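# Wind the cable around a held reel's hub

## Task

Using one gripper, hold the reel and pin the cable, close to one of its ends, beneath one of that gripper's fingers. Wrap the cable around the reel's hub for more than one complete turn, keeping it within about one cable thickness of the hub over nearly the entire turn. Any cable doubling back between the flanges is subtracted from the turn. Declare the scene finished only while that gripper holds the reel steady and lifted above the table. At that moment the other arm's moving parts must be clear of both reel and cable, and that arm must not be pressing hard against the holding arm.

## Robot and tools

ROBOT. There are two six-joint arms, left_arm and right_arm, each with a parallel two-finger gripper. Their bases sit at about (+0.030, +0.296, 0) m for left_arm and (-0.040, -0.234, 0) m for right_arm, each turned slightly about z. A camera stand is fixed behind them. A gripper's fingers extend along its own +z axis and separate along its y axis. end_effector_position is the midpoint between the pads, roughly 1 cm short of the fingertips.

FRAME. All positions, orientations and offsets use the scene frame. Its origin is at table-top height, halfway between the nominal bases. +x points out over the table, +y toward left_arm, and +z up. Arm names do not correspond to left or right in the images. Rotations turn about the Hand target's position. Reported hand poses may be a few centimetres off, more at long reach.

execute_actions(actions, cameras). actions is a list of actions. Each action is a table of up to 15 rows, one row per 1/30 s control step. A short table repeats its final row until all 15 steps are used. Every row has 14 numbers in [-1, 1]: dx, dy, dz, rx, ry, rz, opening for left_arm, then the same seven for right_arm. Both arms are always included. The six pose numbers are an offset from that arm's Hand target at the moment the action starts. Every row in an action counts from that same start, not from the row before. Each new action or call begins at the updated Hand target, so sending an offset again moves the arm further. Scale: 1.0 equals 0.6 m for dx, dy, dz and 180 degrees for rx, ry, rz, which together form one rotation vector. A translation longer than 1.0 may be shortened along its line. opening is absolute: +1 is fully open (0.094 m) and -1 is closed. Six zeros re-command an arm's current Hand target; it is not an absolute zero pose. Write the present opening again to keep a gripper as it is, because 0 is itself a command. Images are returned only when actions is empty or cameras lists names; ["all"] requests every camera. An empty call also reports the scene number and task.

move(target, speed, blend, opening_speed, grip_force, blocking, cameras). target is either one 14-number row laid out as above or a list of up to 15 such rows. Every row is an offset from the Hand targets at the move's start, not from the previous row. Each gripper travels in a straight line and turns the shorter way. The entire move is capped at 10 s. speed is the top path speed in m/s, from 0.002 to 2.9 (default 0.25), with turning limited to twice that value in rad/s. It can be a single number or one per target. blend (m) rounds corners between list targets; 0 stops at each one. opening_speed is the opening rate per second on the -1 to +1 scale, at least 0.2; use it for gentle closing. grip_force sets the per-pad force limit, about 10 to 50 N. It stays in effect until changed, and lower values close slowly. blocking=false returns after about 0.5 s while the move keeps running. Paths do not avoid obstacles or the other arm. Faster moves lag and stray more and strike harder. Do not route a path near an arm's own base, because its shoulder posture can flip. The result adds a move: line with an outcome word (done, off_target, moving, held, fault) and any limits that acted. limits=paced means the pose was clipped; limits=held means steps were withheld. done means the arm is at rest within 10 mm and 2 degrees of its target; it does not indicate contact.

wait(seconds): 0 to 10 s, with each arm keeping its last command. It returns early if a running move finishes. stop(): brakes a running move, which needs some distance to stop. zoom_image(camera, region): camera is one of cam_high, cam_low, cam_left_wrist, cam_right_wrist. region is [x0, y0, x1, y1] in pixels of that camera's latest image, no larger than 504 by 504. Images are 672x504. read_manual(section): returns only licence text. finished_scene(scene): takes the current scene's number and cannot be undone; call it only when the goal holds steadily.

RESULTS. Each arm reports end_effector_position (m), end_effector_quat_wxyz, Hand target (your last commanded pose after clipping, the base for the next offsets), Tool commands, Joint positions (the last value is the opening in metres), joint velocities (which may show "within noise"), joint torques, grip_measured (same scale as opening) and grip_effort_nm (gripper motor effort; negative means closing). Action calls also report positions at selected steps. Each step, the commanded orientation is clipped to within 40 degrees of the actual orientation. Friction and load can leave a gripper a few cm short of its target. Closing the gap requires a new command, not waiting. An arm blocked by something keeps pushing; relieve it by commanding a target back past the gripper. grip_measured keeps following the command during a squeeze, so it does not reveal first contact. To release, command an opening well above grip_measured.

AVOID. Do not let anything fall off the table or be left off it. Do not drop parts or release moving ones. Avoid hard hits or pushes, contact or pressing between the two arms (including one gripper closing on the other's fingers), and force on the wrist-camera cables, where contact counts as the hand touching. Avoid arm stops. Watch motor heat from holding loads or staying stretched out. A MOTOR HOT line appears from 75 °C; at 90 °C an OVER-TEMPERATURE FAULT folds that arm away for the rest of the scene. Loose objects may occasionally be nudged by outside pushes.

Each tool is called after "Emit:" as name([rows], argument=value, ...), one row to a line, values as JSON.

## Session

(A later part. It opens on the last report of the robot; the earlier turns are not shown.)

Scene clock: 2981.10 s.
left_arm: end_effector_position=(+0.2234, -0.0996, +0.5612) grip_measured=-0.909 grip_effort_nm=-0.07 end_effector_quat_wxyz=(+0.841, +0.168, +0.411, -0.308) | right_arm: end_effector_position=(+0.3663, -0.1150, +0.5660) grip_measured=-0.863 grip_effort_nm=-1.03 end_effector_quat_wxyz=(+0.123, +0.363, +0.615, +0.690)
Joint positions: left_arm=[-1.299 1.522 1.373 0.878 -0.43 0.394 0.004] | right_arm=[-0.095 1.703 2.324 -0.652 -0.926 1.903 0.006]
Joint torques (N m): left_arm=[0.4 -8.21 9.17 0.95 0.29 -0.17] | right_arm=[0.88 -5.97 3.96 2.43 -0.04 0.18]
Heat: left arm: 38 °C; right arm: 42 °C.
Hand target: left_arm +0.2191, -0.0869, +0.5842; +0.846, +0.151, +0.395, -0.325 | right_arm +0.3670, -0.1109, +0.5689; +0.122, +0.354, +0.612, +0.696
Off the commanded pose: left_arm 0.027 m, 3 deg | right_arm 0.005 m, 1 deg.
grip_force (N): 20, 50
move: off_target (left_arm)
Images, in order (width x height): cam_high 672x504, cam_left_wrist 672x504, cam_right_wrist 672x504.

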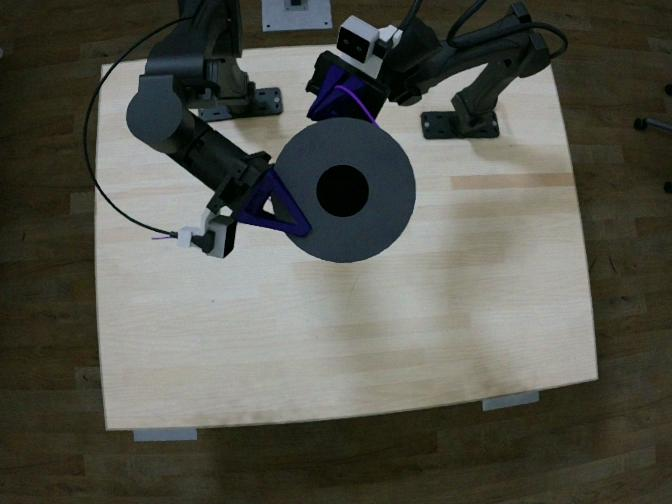

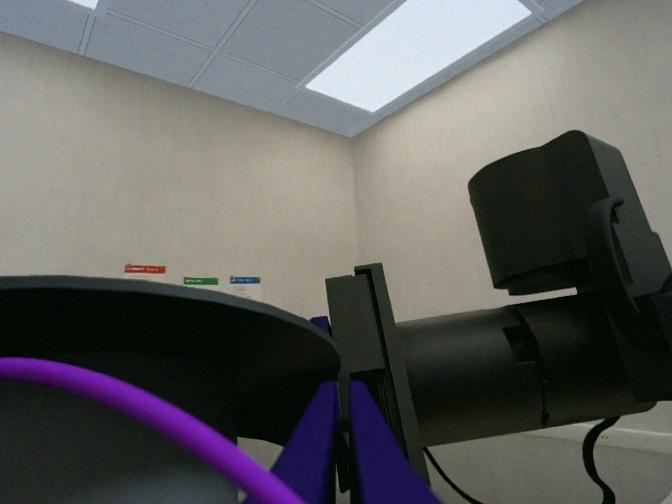

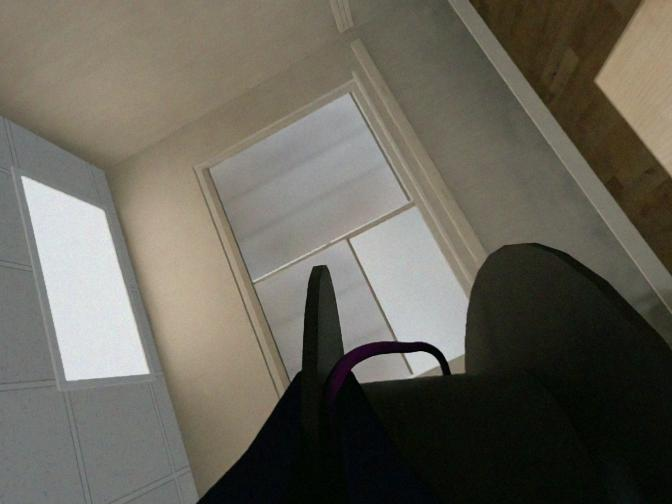

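Emit:
execute_actions(actions=[])

Scene clock: 3045.27 s.
left_arm: end_effector_position=(+0.2234, -0.0997, +0.5611) grip_measured=-0.909 grip_effort_nm=-0.07 end_effector_quat_wxyz=(+0.841, +0.168, +0.411, -0.308) | right_arm: end_effector_position=(+0.3663, -0.1150, +0.5660) grip_measured=-0.863 grip_effort_nm=-1.04 end_effector_quat_wxyz=(+0.123, +0.363, +0.615, +0.690)
Joint positions: left_arm=[-1.299 1.522 1.373 0.877 -0.43 0.393 0.004] | right_arm=[-0.095 1.703 2.324 -0.652 -0.926 1.903 0.006]
Joint velocities: within noise
Joint torques (N m): left_arm=[0.4 -8.21 9.17 1 0.27 -0.17] | right_arm=[0.88 -6 3.99 2.43 -0.04 0.18]
Heat: left arm: 40 °C; right arm: 41 °C.
Hand target: left_arm +0.2191, -0.0869, +0.5841; +0.846, +0.151, +0.395, -0.325 | right_arm +0.3670, -0.1109, +0.5689; +0.122, +0.354, +0.612, +0.696
Tool commands: left_gripper/opening=-0.91 right_gripper/opening=-1.0
Off the commanded pose: left_arm 0.027 m, 3 deg | right_arm 0.005 m, 1 deg.
grip_force (N): 20, 50

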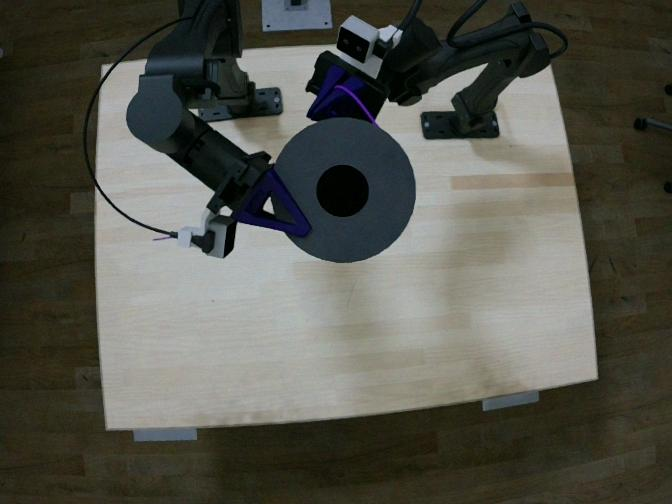

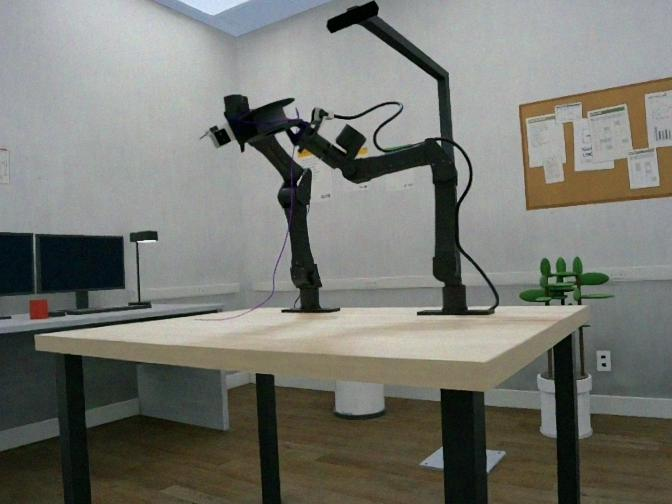

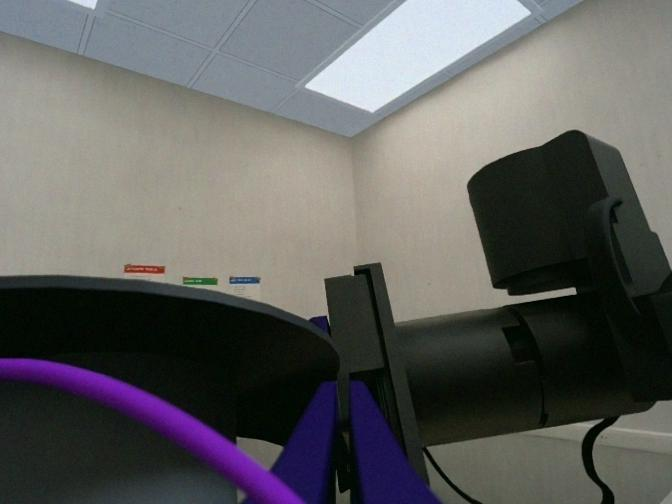

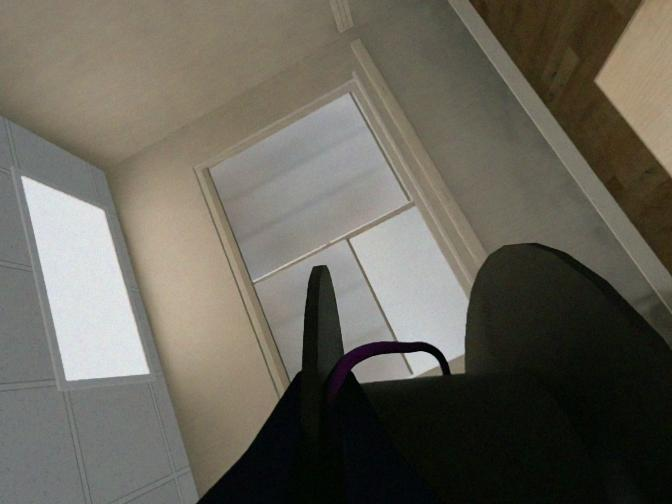

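Emit:
zoom_image(camera="cam_left_wrist", region=[0, 230, 450, 504])

Emit:
zoom_image(camera="cam_high", region=[110, 20, 470, 290])

Emit:
zoom_image(camera="cam_right_wrist", region=[180, 220, 672, 504])

Emit:
zoom_image(camera="cam_low", region=[180, 60, 400, 225])

Scaled by 1.120.

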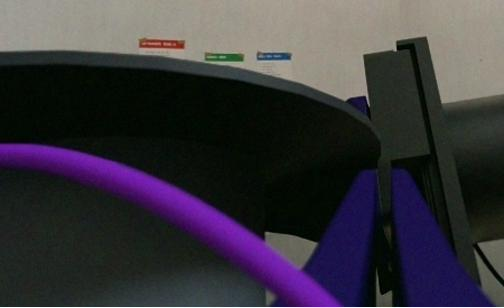

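Scaled by 1.400.

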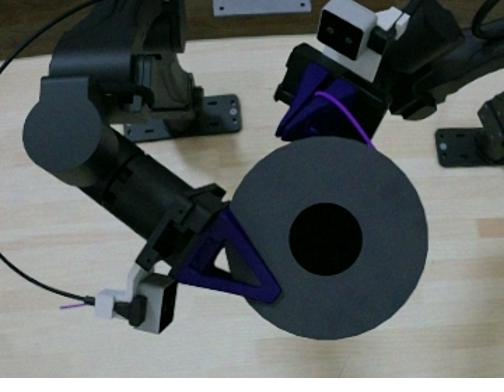

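Scaled by 1.024.

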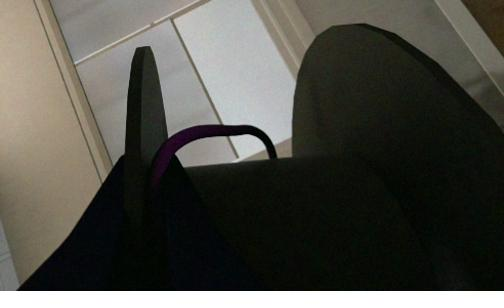

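Scaled by 2.291.

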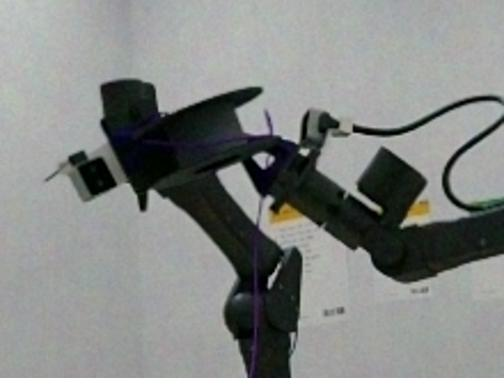

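Emit:
move(target=[0.0572, -0.0113, -0.0202, 0, 0, 0, -0.91, 0, 0, 0, 0, 0, 0, -1.0], speed=0.08, grip_force=[20, 50], cameras=["cam_high", "cam_right_wrist", "cam_left_wrist"])

Scene clock: 3135.93 s.
left_arm: end_effector_position=(+0.2484, -0.0936, +0.5657) grip_measured=-0.909 grip_effort_nm=-0.07 end_effector_quat_wxyz=(+0.844, +0.163, +0.400, -0.319) | right_arm: end_effector_position=(+0.3743, -0.1190, +0.5619) grip_measured=-0.864 grip_effort_nm=-1.04 end_effector_quat_wxyz=(+0.131, +0.376, +0.609, +0.686)
Joint positions: left_arm=[-1.209 1.54 1.392 0.878 -0.347 0.32 0.004] | right_arm=[-0.095 1.707 2.315 -0.647 -0.894 1.903 0.006]
Joint torques (N m): left_arm=[1.06 -5.03 9.01 1.15 0.13 -0.13] | right_arm=[0.85 -6.45 4.78 2.37 -0.32 0.15]
Heat: left arm: 41 °C; right arm: 41 °C.
Hand target: left_arm +0.2534, -0.0936, +0.5721; +0.846, +0.151, +0.395, -0.325 | right_arm +0.3671, -0.1109, +0.5689; +0.122, +0.354, +0.612, +0.696
Off the commanded pose: left_arm 0.008 m, 2 deg | right_arm 0.013 m, 3 deg.
grip_force (N): 20, 50
move: off_target (right_arm)
Images, in order (width x height): cam_high 672x504, cam_left_wrist 672x504, cam_right_wrist 672x504.

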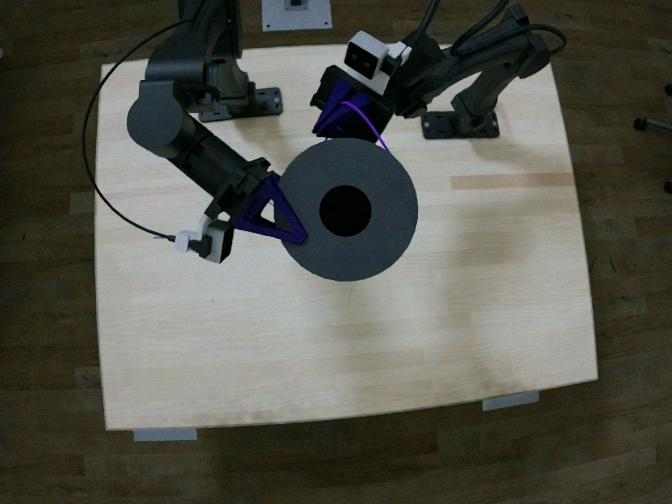

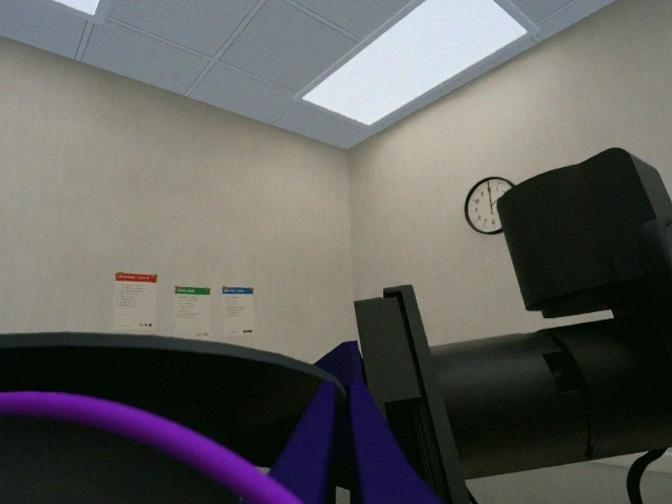

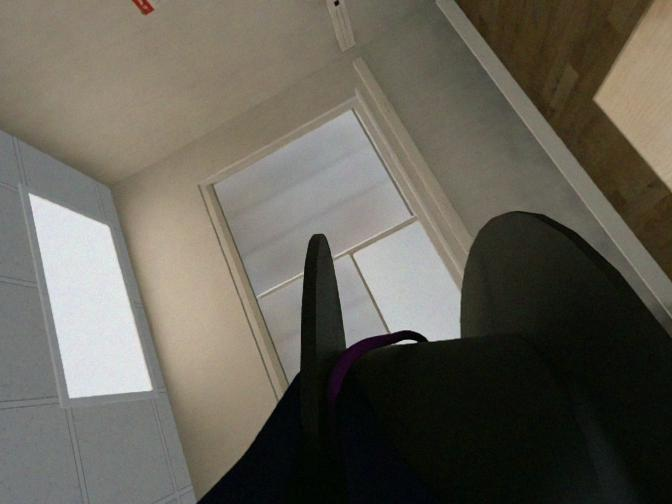

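Emit:
move(target=[0.055, 0.0, -0.02, 0, 0, 0, -0.91, 0, 0, 0, 0, 0, 0, -1.0], speed=0.08, cameras=["cam_high", "cam_right_wrist", "cam_left_wrist"])

Scene clock: 3144.37 s.
left_arm: end_effector_position=(+0.2824, -0.0950, +0.5517) grip_measured=-0.909 grip_effort_nm=-0.07 end_effector_quat_wxyz=(+0.842, +0.164, +0.402, -0.318) | right_arm: end_effector_position=(+0.3750, -0.1197, +0.5619) grip_measured=-0.867 grip_effort_nm=-1.04 end_effector_quat_wxyz=(+0.133, +0.377, +0.608, +0.685)
Joint positions: left_arm=[-1.114 1.587 1.392 0.898 -0.277 0.255 0.004] | right_arm=[-0.095 1.707 2.315 -0.647 -0.888 1.903 0.006]
Joint torques (N m): left_arm=[0.8 -5.7 9.25 1.21 0.08 -0.17] | right_arm=[0.83 -6.43 4.82 2.37 -0.39 0.17]
Heat: left arm: 40 °C; right arm: 41 °C.
Hand target: left_arm +0.2863, -0.0937, +0.5601; +0.846, +0.151, +0.395, -0.325 | right_arm +0.3671, -0.1109, +0.5688; +0.122, +0.354, +0.612, +0.696
Off the commanded pose: left_arm 0.009 m, 2 deg | right_arm 0.014 m, 3 deg.
grip_force (N): 20, 50
move: off_target (right_arm)
Images, in order (width x height): cam_high 672x504, cam_left_wrist 672x504, cam_right_wrist 672x504.

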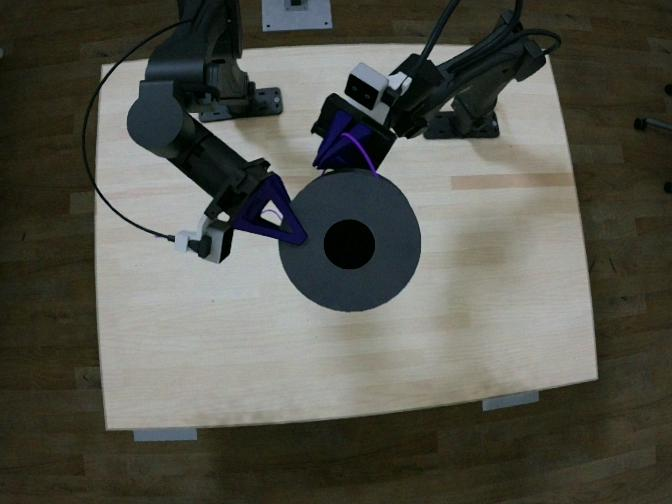

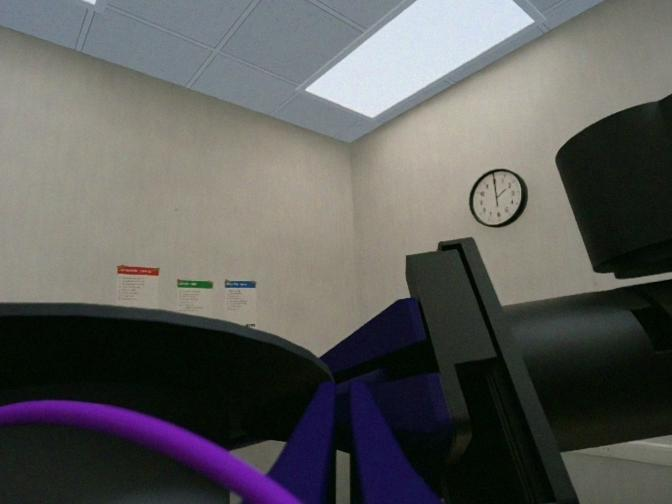

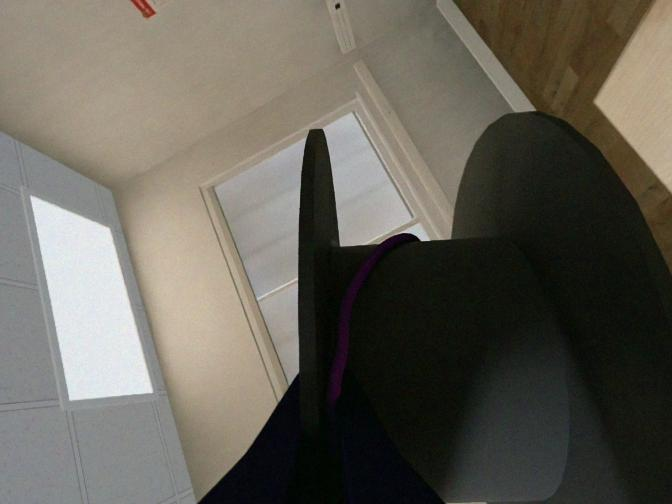

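Emit:
move(target=[0.045, -0.025, -0.017, 0, 0, 0, -0.91, 0, 0, 0, 0, 0, 0, -1.0], speed=0.08, cameras=["cam_high", "cam_right_wrist", "cam_left_wrist"])

Scene clock: 3160.70 s.
left_arm: end_effector_position=(+0.3040, -0.1118, +0.5441) grip_measured=-0.909 grip_effort_nm=-0.07 end_effector_quat_wxyz=(+0.841, +0.168, +0.398, -0.325) | right_arm: end_effector_position=(+0.3754, -0.1198, +0.5616) grip_measured=-0.869 grip_effort_nm=-1.04 end_effector_quat_wxyz=(+0.132, +0.378, +0.608, +0.685)
Joint positions: left_arm=[-1.073 1.68 1.458 0.922 -0.231 0.22 0.004] | right_arm=[-0.095 1.708 2.315 -0.647 -0.888 1.905 0.006]
Joint torques (N m): left_arm=[1.43 -6.32 9.2 1.22 -0.05 -0.07] | right_arm=[0.87 -6.56 4.82 2.38 -0.4 0.12]
Heat: left arm: 39 °C; right arm: 41 °C.
Hand target: left_arm +0.3134, -0.1087, +0.5498; +0.846, +0.151, +0.395, -0.325 | right_arm +0.3671, -0.1109, +0.5689; +0.122, +0.354, +0.612, +0.696
Off the commanded pose: left_arm 0.011 m, 2 deg | right_arm 0.014 m, 3 deg.
grip_force (N): 20, 50
move: off_target (left_arm, right_arm)
Images, in order (width x height): cam_high 672x504, cam_left_wrist 672x504, cam_right_wrist 672x504.

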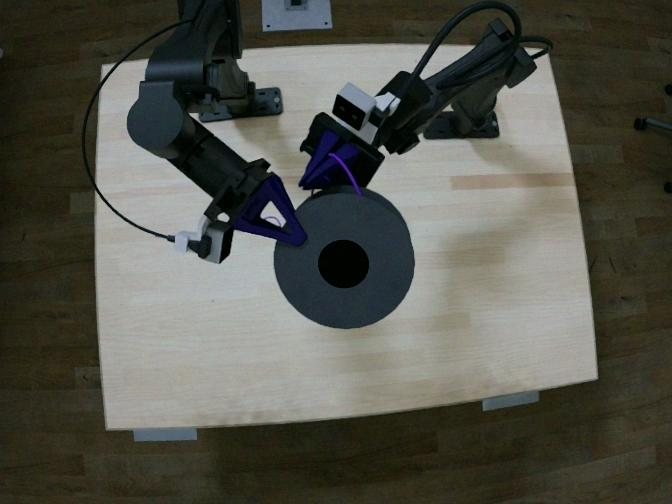

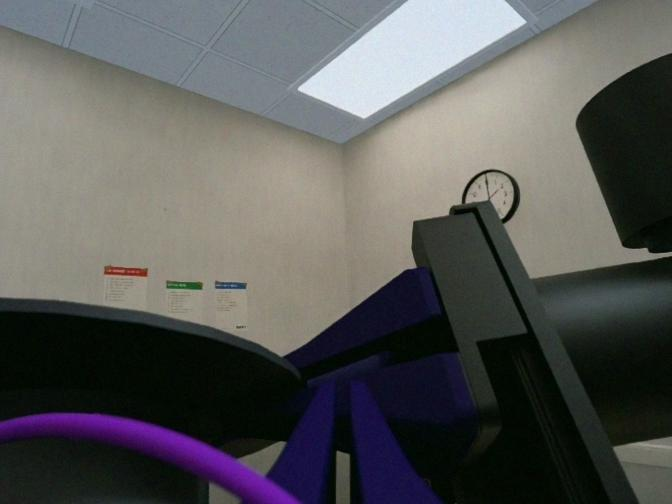

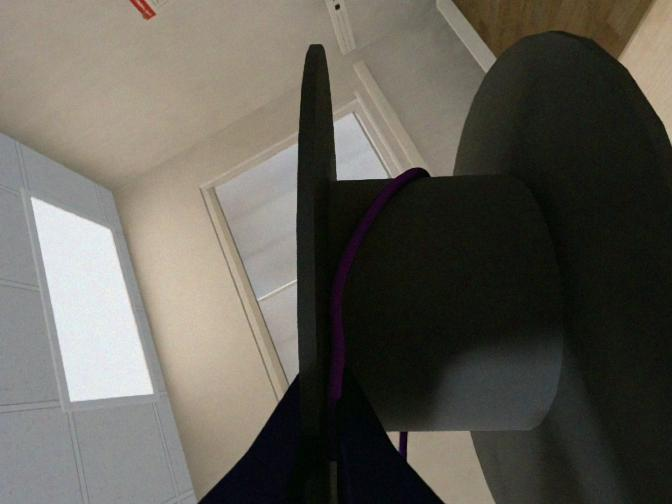

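Emit:
move(target=[0.0, 0.0, 0.0, 0.2956, -0.2855, 0.3309, -0.91, 0, 0, 0, 0, 0, 0, -1.0], speed=0.2, cameras=["all"])

Scene clock: 3255.27 s.
left_arm: end_effector_position=(+0.3016, -0.1136, +0.5467) grip_measured=-0.909 grip_effort_nm=-0.07 end_effector_quat_wxyz=(+0.822, +0.405, +0.126, +0.380) | right_arm: end_effector_position=(+0.3755, -0.1198, +0.5643) grip_measured=-0.869 grip_effort_nm=-1.04 end_effector_quat_wxyz=(+0.133, +0.376, +0.606, +0.688)
Joint positions: left_arm=[-1.054 1.68 1.458 0.927 -0.161 1.837 0.004] | right_arm=[-0.095 1.708 2.315 -0.633 -0.888 1.915 0.006]
Joint torques (N m): left_arm=[1.89 -6.99 8.35 1.12 -0.09 0.09] | right_arm=[0.87 -6.53 4.71 2.23 -0.36 0.06]
Heat: left arm: 39 °C; right arm: 41 °C.
Hand target: left_arm +0.3134, -0.1087, +0.5498; +0.817, +0.399, +0.133, +0.395 | right_arm +0.3671, -0.1109, +0.5689; +0.122, +0.354, +0.612, +0.696
Off the commanded pose: left_arm 0.013 m, 2 deg | right_arm 0.013 m, 3 deg.
grip_force (N): 20, 50
move: off_target (left_arm, right_arm)

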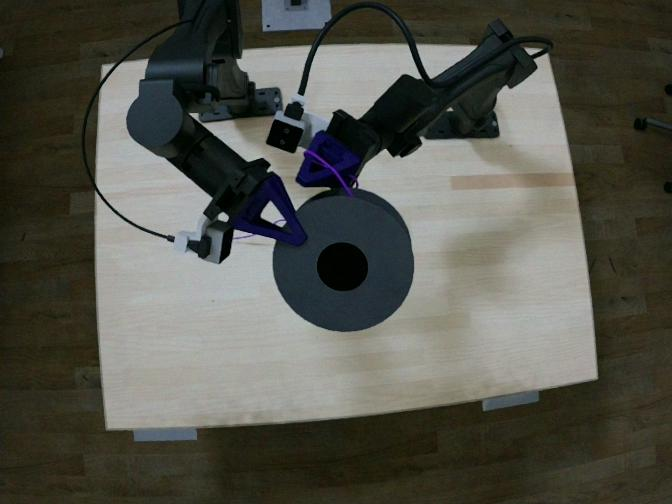

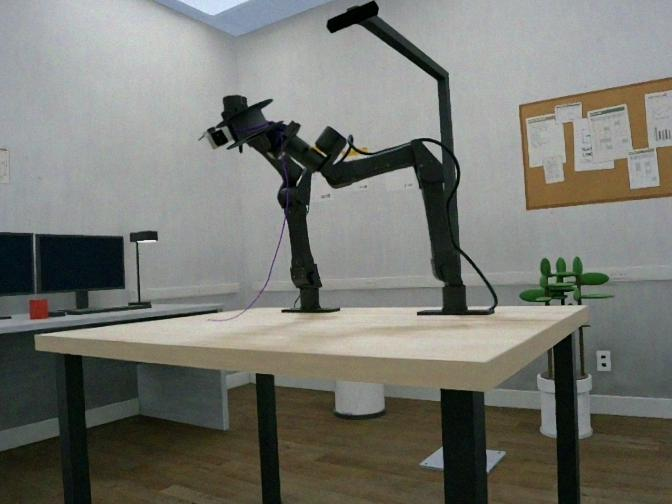

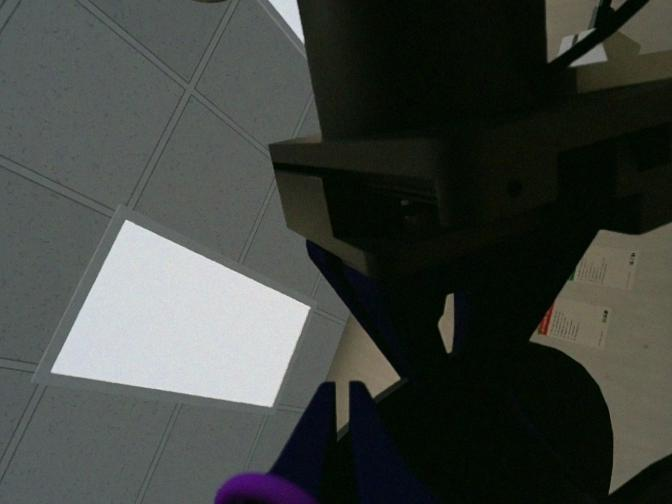

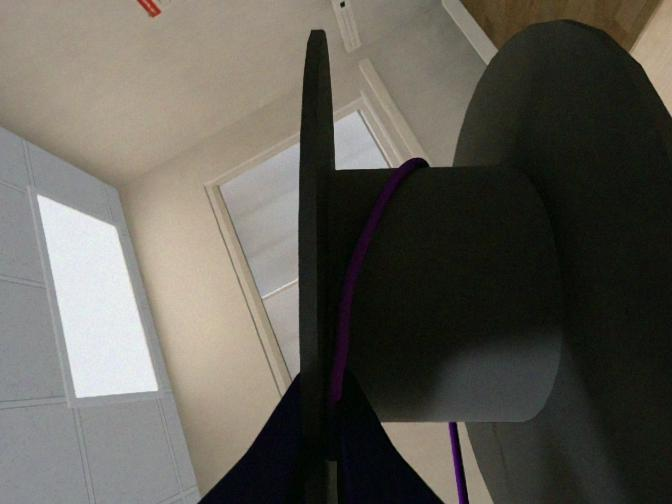

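Emit:
zoom_image(camera="cam_left_wrist", region=[180, 200, 640, 504])

Emit:
zoom_image(camera="cam_low", region=[180, 70, 400, 225])

Scaled by 1.096.

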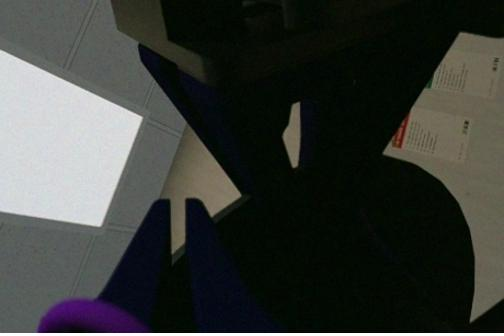

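Scaled by 2.291.

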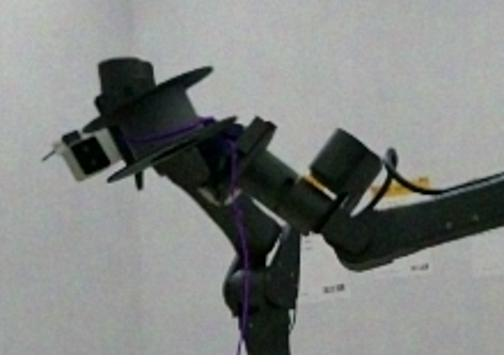

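Emit:
move(target=[-0.049, -0.0182, -0.0435, 0, 0, 0, -0.91, 0, 0, 0, 0, 0, 0, -1.0], speed=0.12, cameras=["all"])

Scene clock: 3276.97 s.
left_arm: end_effector_position=(+0.2900, -0.1188, +0.5237) grip_measured=-0.909 grip_effort_nm=-0.07 end_effector_quat_wxyz=(+0.810, +0.407, +0.137, +0.398) | right_arm: end_effector_position=(+0.3715, -0.1162, +0.5631) grip_measured=-0.869 grip_effort_nm=-1.03 end_effector_quat_wxyz=(+0.121, +0.370, +0.611, +0.689)
Joint positions: left_arm=[-1.109 1.68 1.373 1.014 -0.239 1.903 0.004] | right_arm=[-0.095 1.708 2.315 -0.64 -0.917 1.915 0.006]
Joint torques (N m): left_arm=[-1.05 -7.86 5.7 1.46 0.06 -0.05] | right_arm=[0.94 -6.56 4.52 2.31 -0.11 0.08]
Heat: left arm: 39 °C; right arm: 41 °C.
Hand target: left_arm +0.2840, -0.1196, +0.5238; +0.817, +0.399, +0.133, +0.395 | right_arm +0.3671, -0.1109, +0.5689; +0.122, +0.354, +0.612, +0.696
Off the commanded pose: left_arm 0.006 m, 1 deg | right_arm 0.009 m, 2 deg.
grip_force (N): 20, 50
move: done

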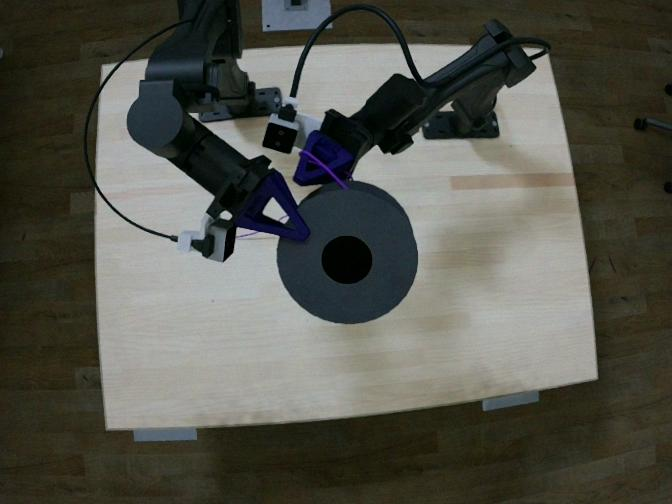

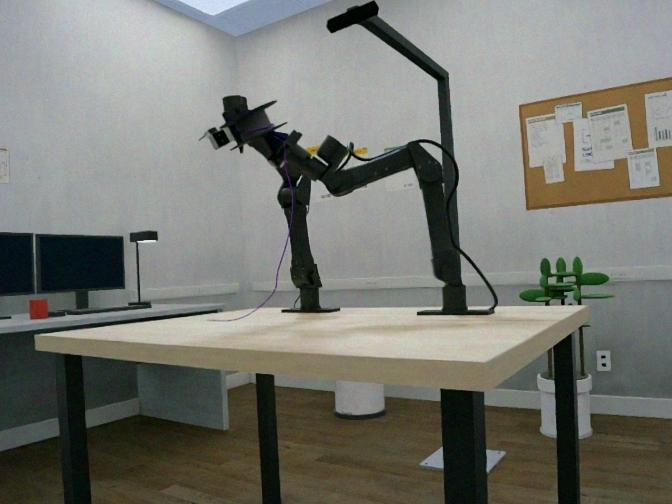

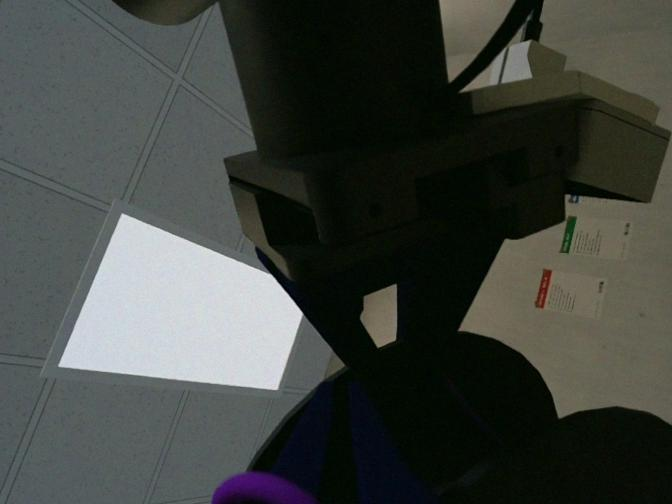

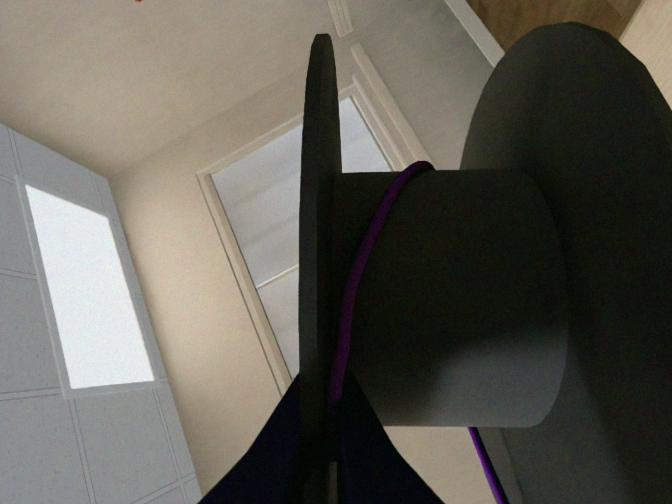

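Emit:
move(target=[0.0455, -0.045, -0.0345, 0, 0, 0, -0.91, 0, 0, 0, 0, 0, 0, -1.0], speed=0.12, cameras=["cam_high", "cam_left_wrist", "cam_right_wrist"])

Scene clock: 3289.83 s.
left_arm: end_effector_position=(+0.3128, -0.1425, +0.4968) grip_measured=-0.909 grip_effort_nm=-0.06 end_effector_quat_wxyz=(+0.805, +0.413, +0.140, +0.403) | right_arm: end_effector_position=(+0.3716, -0.1163, +0.5620) grip_measured=-0.869 grip_effort_nm=-1.04 end_effector_quat_wxyz=(+0.119, +0.372, +0.611, +0.688)
Joint positions: left_arm=[-1.089 1.801 1.421 1.07 -0.235 1.897 0.004] | right_arm=[-0.095 1.708 2.315 -0.646 -0.917 1.915 0.006]
Joint torques (N m): left_arm=[0.03 -7.27 9.14 1.35 0.25 -0.14] | right_arm=[0.91 -6.64 4.57 2.38 -0.13 0.06]
Heat: left arm: 39 °C; right arm: 42 °C.
Hand target: left_arm +0.3113, -0.1465, +0.5031; +0.817, +0.399, +0.133, +0.395 | right_arm +0.3671, -0.1109, +0.5689; +0.122, +0.354, +0.612, +0.696
Off the commanded pose: left_arm 0.008 m, 3 deg | right_arm 0.010 m, 2 deg.
grip_force (N): 20, 50
move: off_target (left_arm)
Images, in order (width x height): cam_high 672x504, cam_left_wrist 672x504, cam_right_wrist 672x504.

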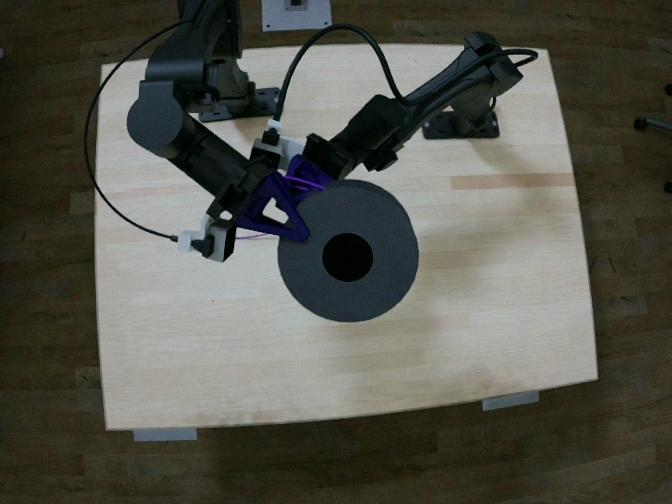

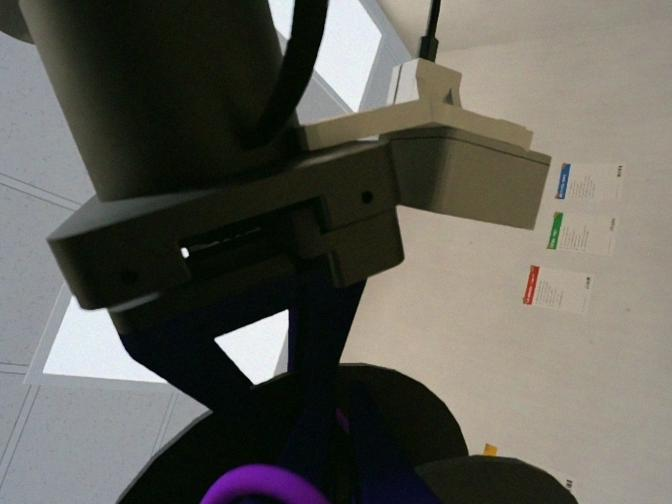

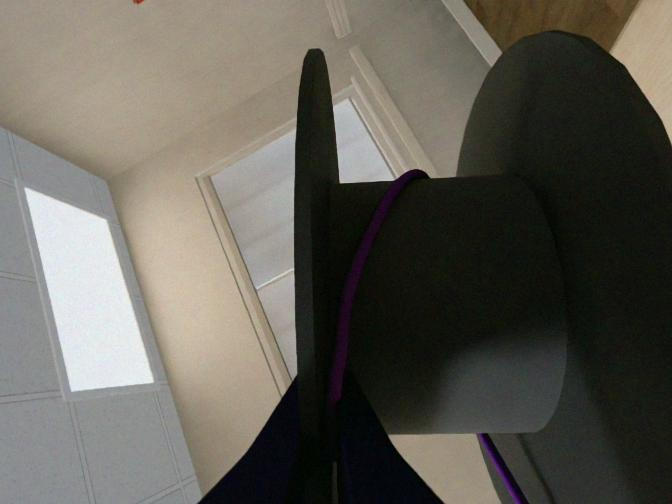

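Emit:
move(target=[0.0648, -0.03, -0.0275, 0, 0, 0, -0.91, 0, 0, 0, 0, 0, 0, -1.0], speed=0.12, cameras=["cam_high", "cam_left_wrist", "cam_right_wrist"])

Scene clock: 3302.97 s.
left_arm: end_effector_position=(+0.3480, -0.1626, +0.4811) grip_measured=-0.909 grip_effort_nm=-0.07 end_effector_quat_wxyz=(+0.808, +0.412, +0.136, +0.398) | right_arm: end_effector_position=(+0.3730, -0.1175, +0.5623) grip_measured=-0.869 grip_effort_nm=-1.04 end_effector_quat_wxyz=(+0.124, +0.374, +0.610, +0.688)
Joint positions: left_arm=[-1.032 1.942 1.541 1.087 -0.179 1.853 0.004] | right_arm=[-0.095 1.708 2.315 -0.644 -0.907 1.913 0.006]
Joint torques (N m): left_arm=[0.4 -8.51 9.55 1.29 0.13 -0.11] | right_arm=[0.9 -6.5 4.57 2.37 -0.22 0.08]
Heat: left arm: 40 °C; right arm: 42 °C.
Hand target: left_arm +0.3501, -0.1646, +0.4865; +0.817, +0.399, +0.133, +0.395 | right_arm +0.3671, -0.1109, +0.5689; +0.122, +0.354, +0.612, +0.696
Off the commanded pose: left_arm 0.006 m, 2 deg | right_arm 0.011 m, 3 deg.
grip_force (N): 20, 50
move: off_target (right_arm)
Images, in order (width x height): cam_high 672x504, cam_left_wrist 672x504, cam_right_wrist 672x504.

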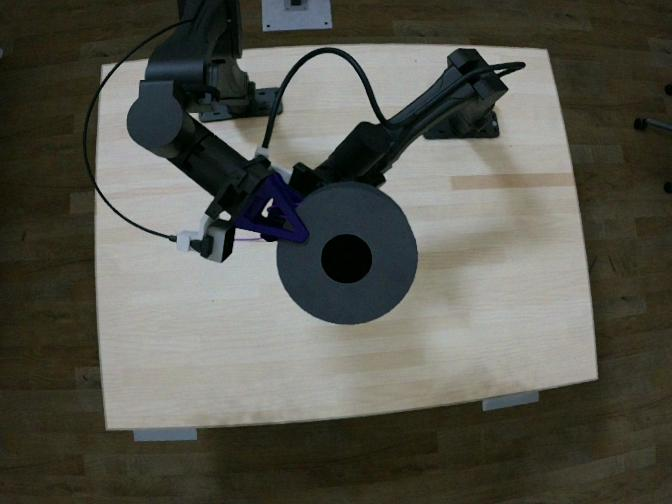

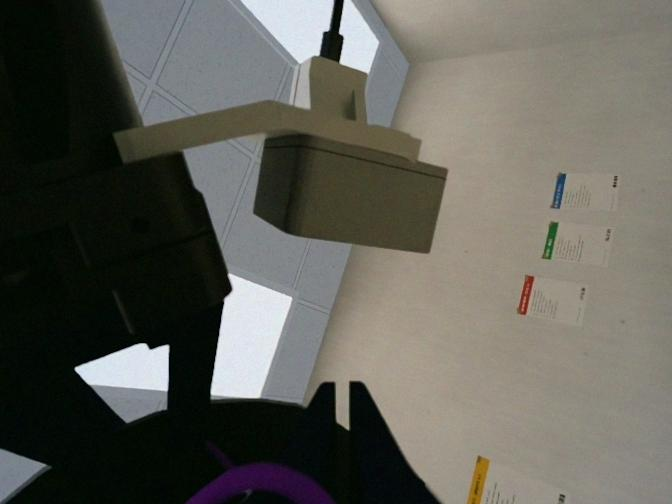

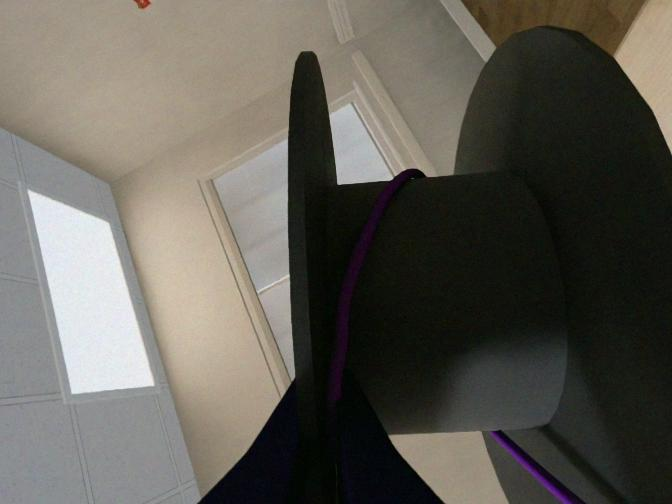

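Emit:
move(target=[0.097, -0.0045, -0.0143, 0, 0, 0, -0.91, 0, 0, 0, 0, 0, 0, -1.0], speed=0.12, cameras=["cam_high", "cam_left_wrist", "cam_right_wrist"])

Scene clock: 3318.73 s.
left_arm: end_effector_position=(+0.4022, -0.1674, +0.4737) grip_measured=-0.909 grip_effort_nm=-0.07 end_effector_quat_wxyz=(+0.812, +0.409, +0.132, +0.395) | right_arm: end_effector_position=(+0.3734, -0.1178, +0.5671) grip_measured=-0.869 grip_effort_nm=-1.04 end_effector_quat_wxyz=(+0.135, +0.364, +0.609, +0.692)
Joint positions: left_arm=[-0.932 2.086 1.715 1.056 -0.091 1.786 0.004] | right_arm=[-0.095 1.708 2.315 -0.618 -0.904 1.909 0.006]
Joint torques (N m): left_arm=[0.77 -9.8 10.04 1.18 0.03 -0.11] | right_arm=[0.95 -6.5 4.62 2.07 -0.23 0.13]
Heat: left arm: 41 °C; right arm: 42 °C.
Hand target: left_arm +0.4083, -0.1674, +0.4779; +0.817, +0.399, +0.133, +0.395 | right_arm +0.3671, -0.1109, +0.5689; +0.122, +0.354, +0.612, +0.696
Off the commanded pose: left_arm 0.007 m, 1 deg | right_arm 0.010 m, 2 deg.
grip_force (N): 20, 50
move: done
Images, in order (width x height): cam_high 672x504, cam_left_wrist 672x504, cam_right_wrist 672x504.

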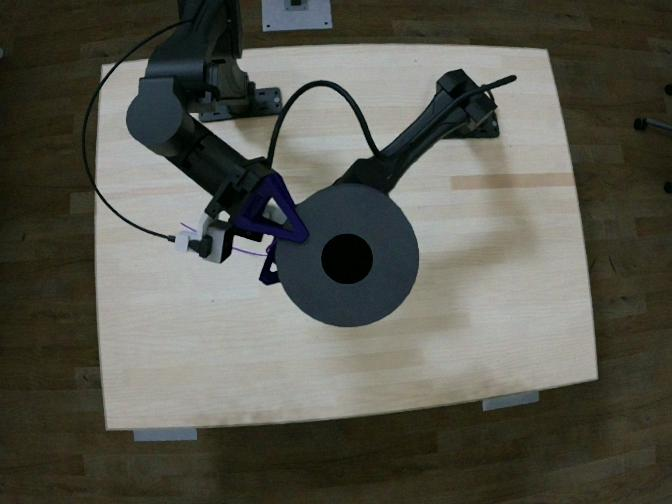

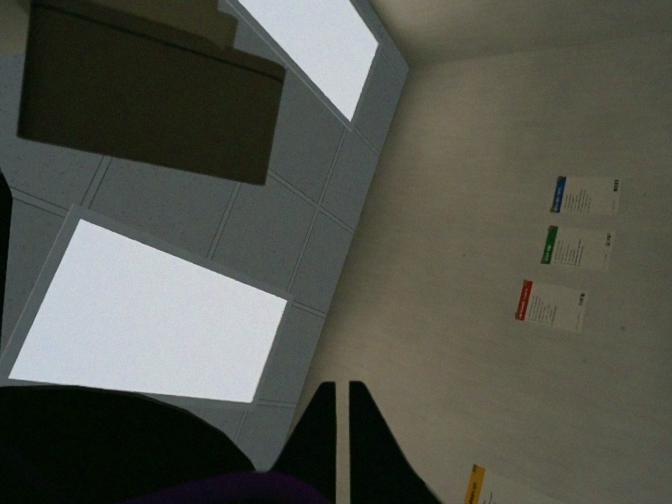

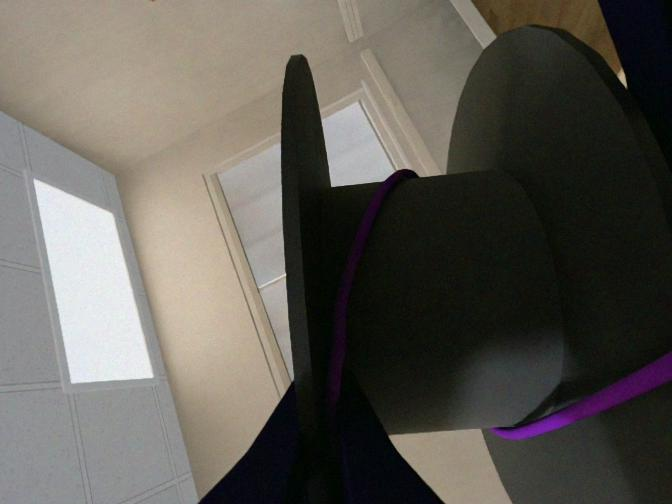

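Emit:
move(target=[0.014, -0.024, 0.027, 0, 0, 0, -0.91, 0, 0, 0, 0, 0, 0, -1.0], speed=0.12, cameras=["cam_high", "cam_left_wrist", "cam_right_wrist", "cam_low"])

Scene clock: 3436.67 s.
left_arm: end_effector_position=(+0.4134, -0.1822, +0.4863) grip_measured=-0.909 grip_effort_nm=-0.07 end_effector_quat_wxyz=(+0.811, +0.413, +0.133, +0.393) | right_arm: end_effector_position=(+0.3740, -0.1184, +0.5727) grip_measured=-0.869 grip_effort_nm=-1.04 end_effector_quat_wxyz=(+0.148, +0.353, +0.607, +0.696)
Joint positions: left_arm=[-0.932 2.154 1.877 0.953 -0.091 1.782 0.004] | right_arm=[-0.095 1.708 2.315 -0.587 -0.9 1.904 0.006]
Joint torques (N m): left_arm=[0.35 -10.56 10.54 1.23 -0.01 -0.08] | right_arm=[0.94 -6.5 4.62 1.76 -0.25 0.2]
Heat: left arm: 44 °C; right arm: 40 °C.
Hand target: left_arm +0.4167, -0.1818, +0.4941; +0.817, +0.399, +0.133, +0.395 | right_arm +0.3671, -0.1109, +0.5689; +0.122, +0.354, +0.612, +0.696
Off the commanded pose: left_arm 0.008 m, 2 deg | right_arm 0.011 m, 3 deg.
grip_force (N): 20, 50
move: off_target (right_arm)

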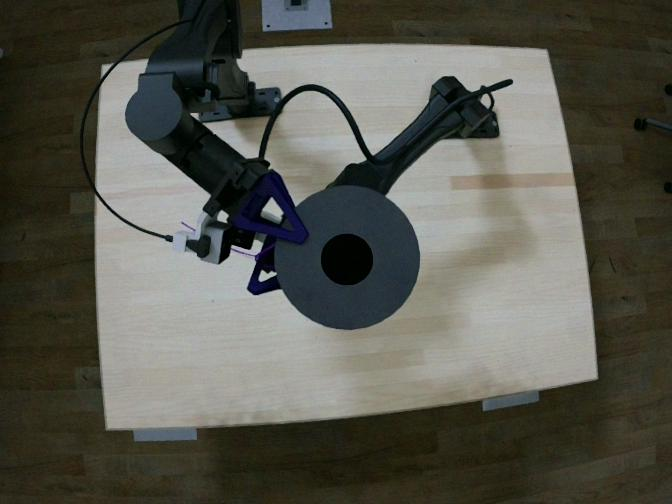

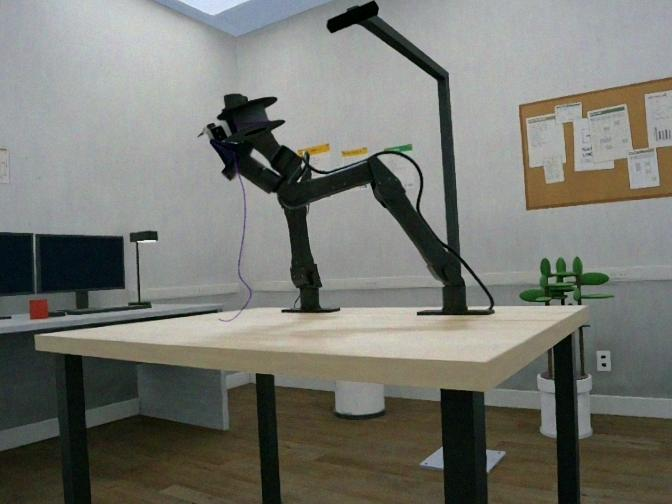

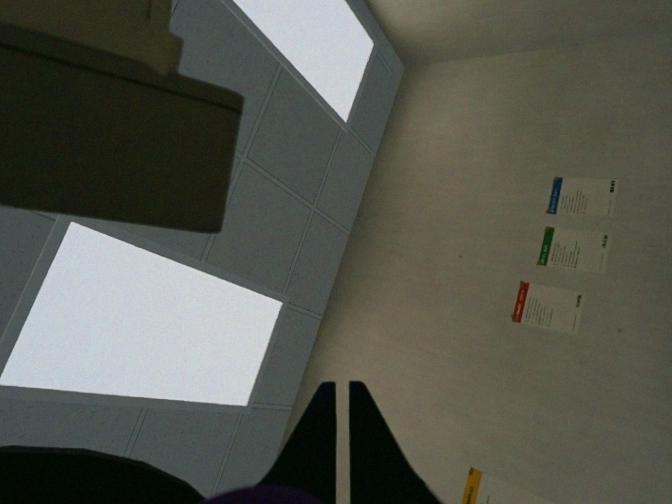

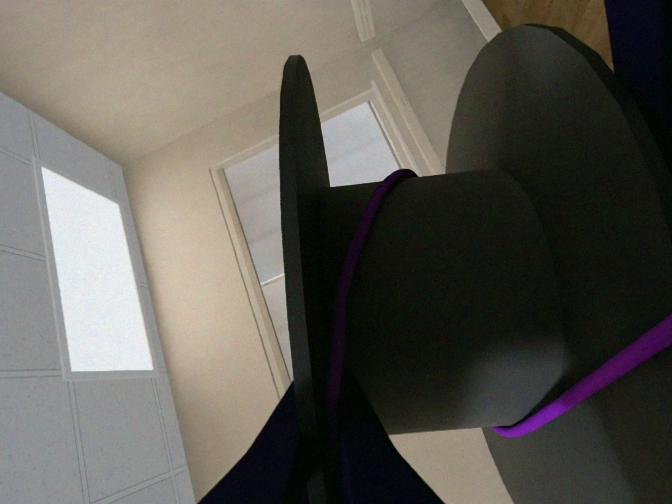

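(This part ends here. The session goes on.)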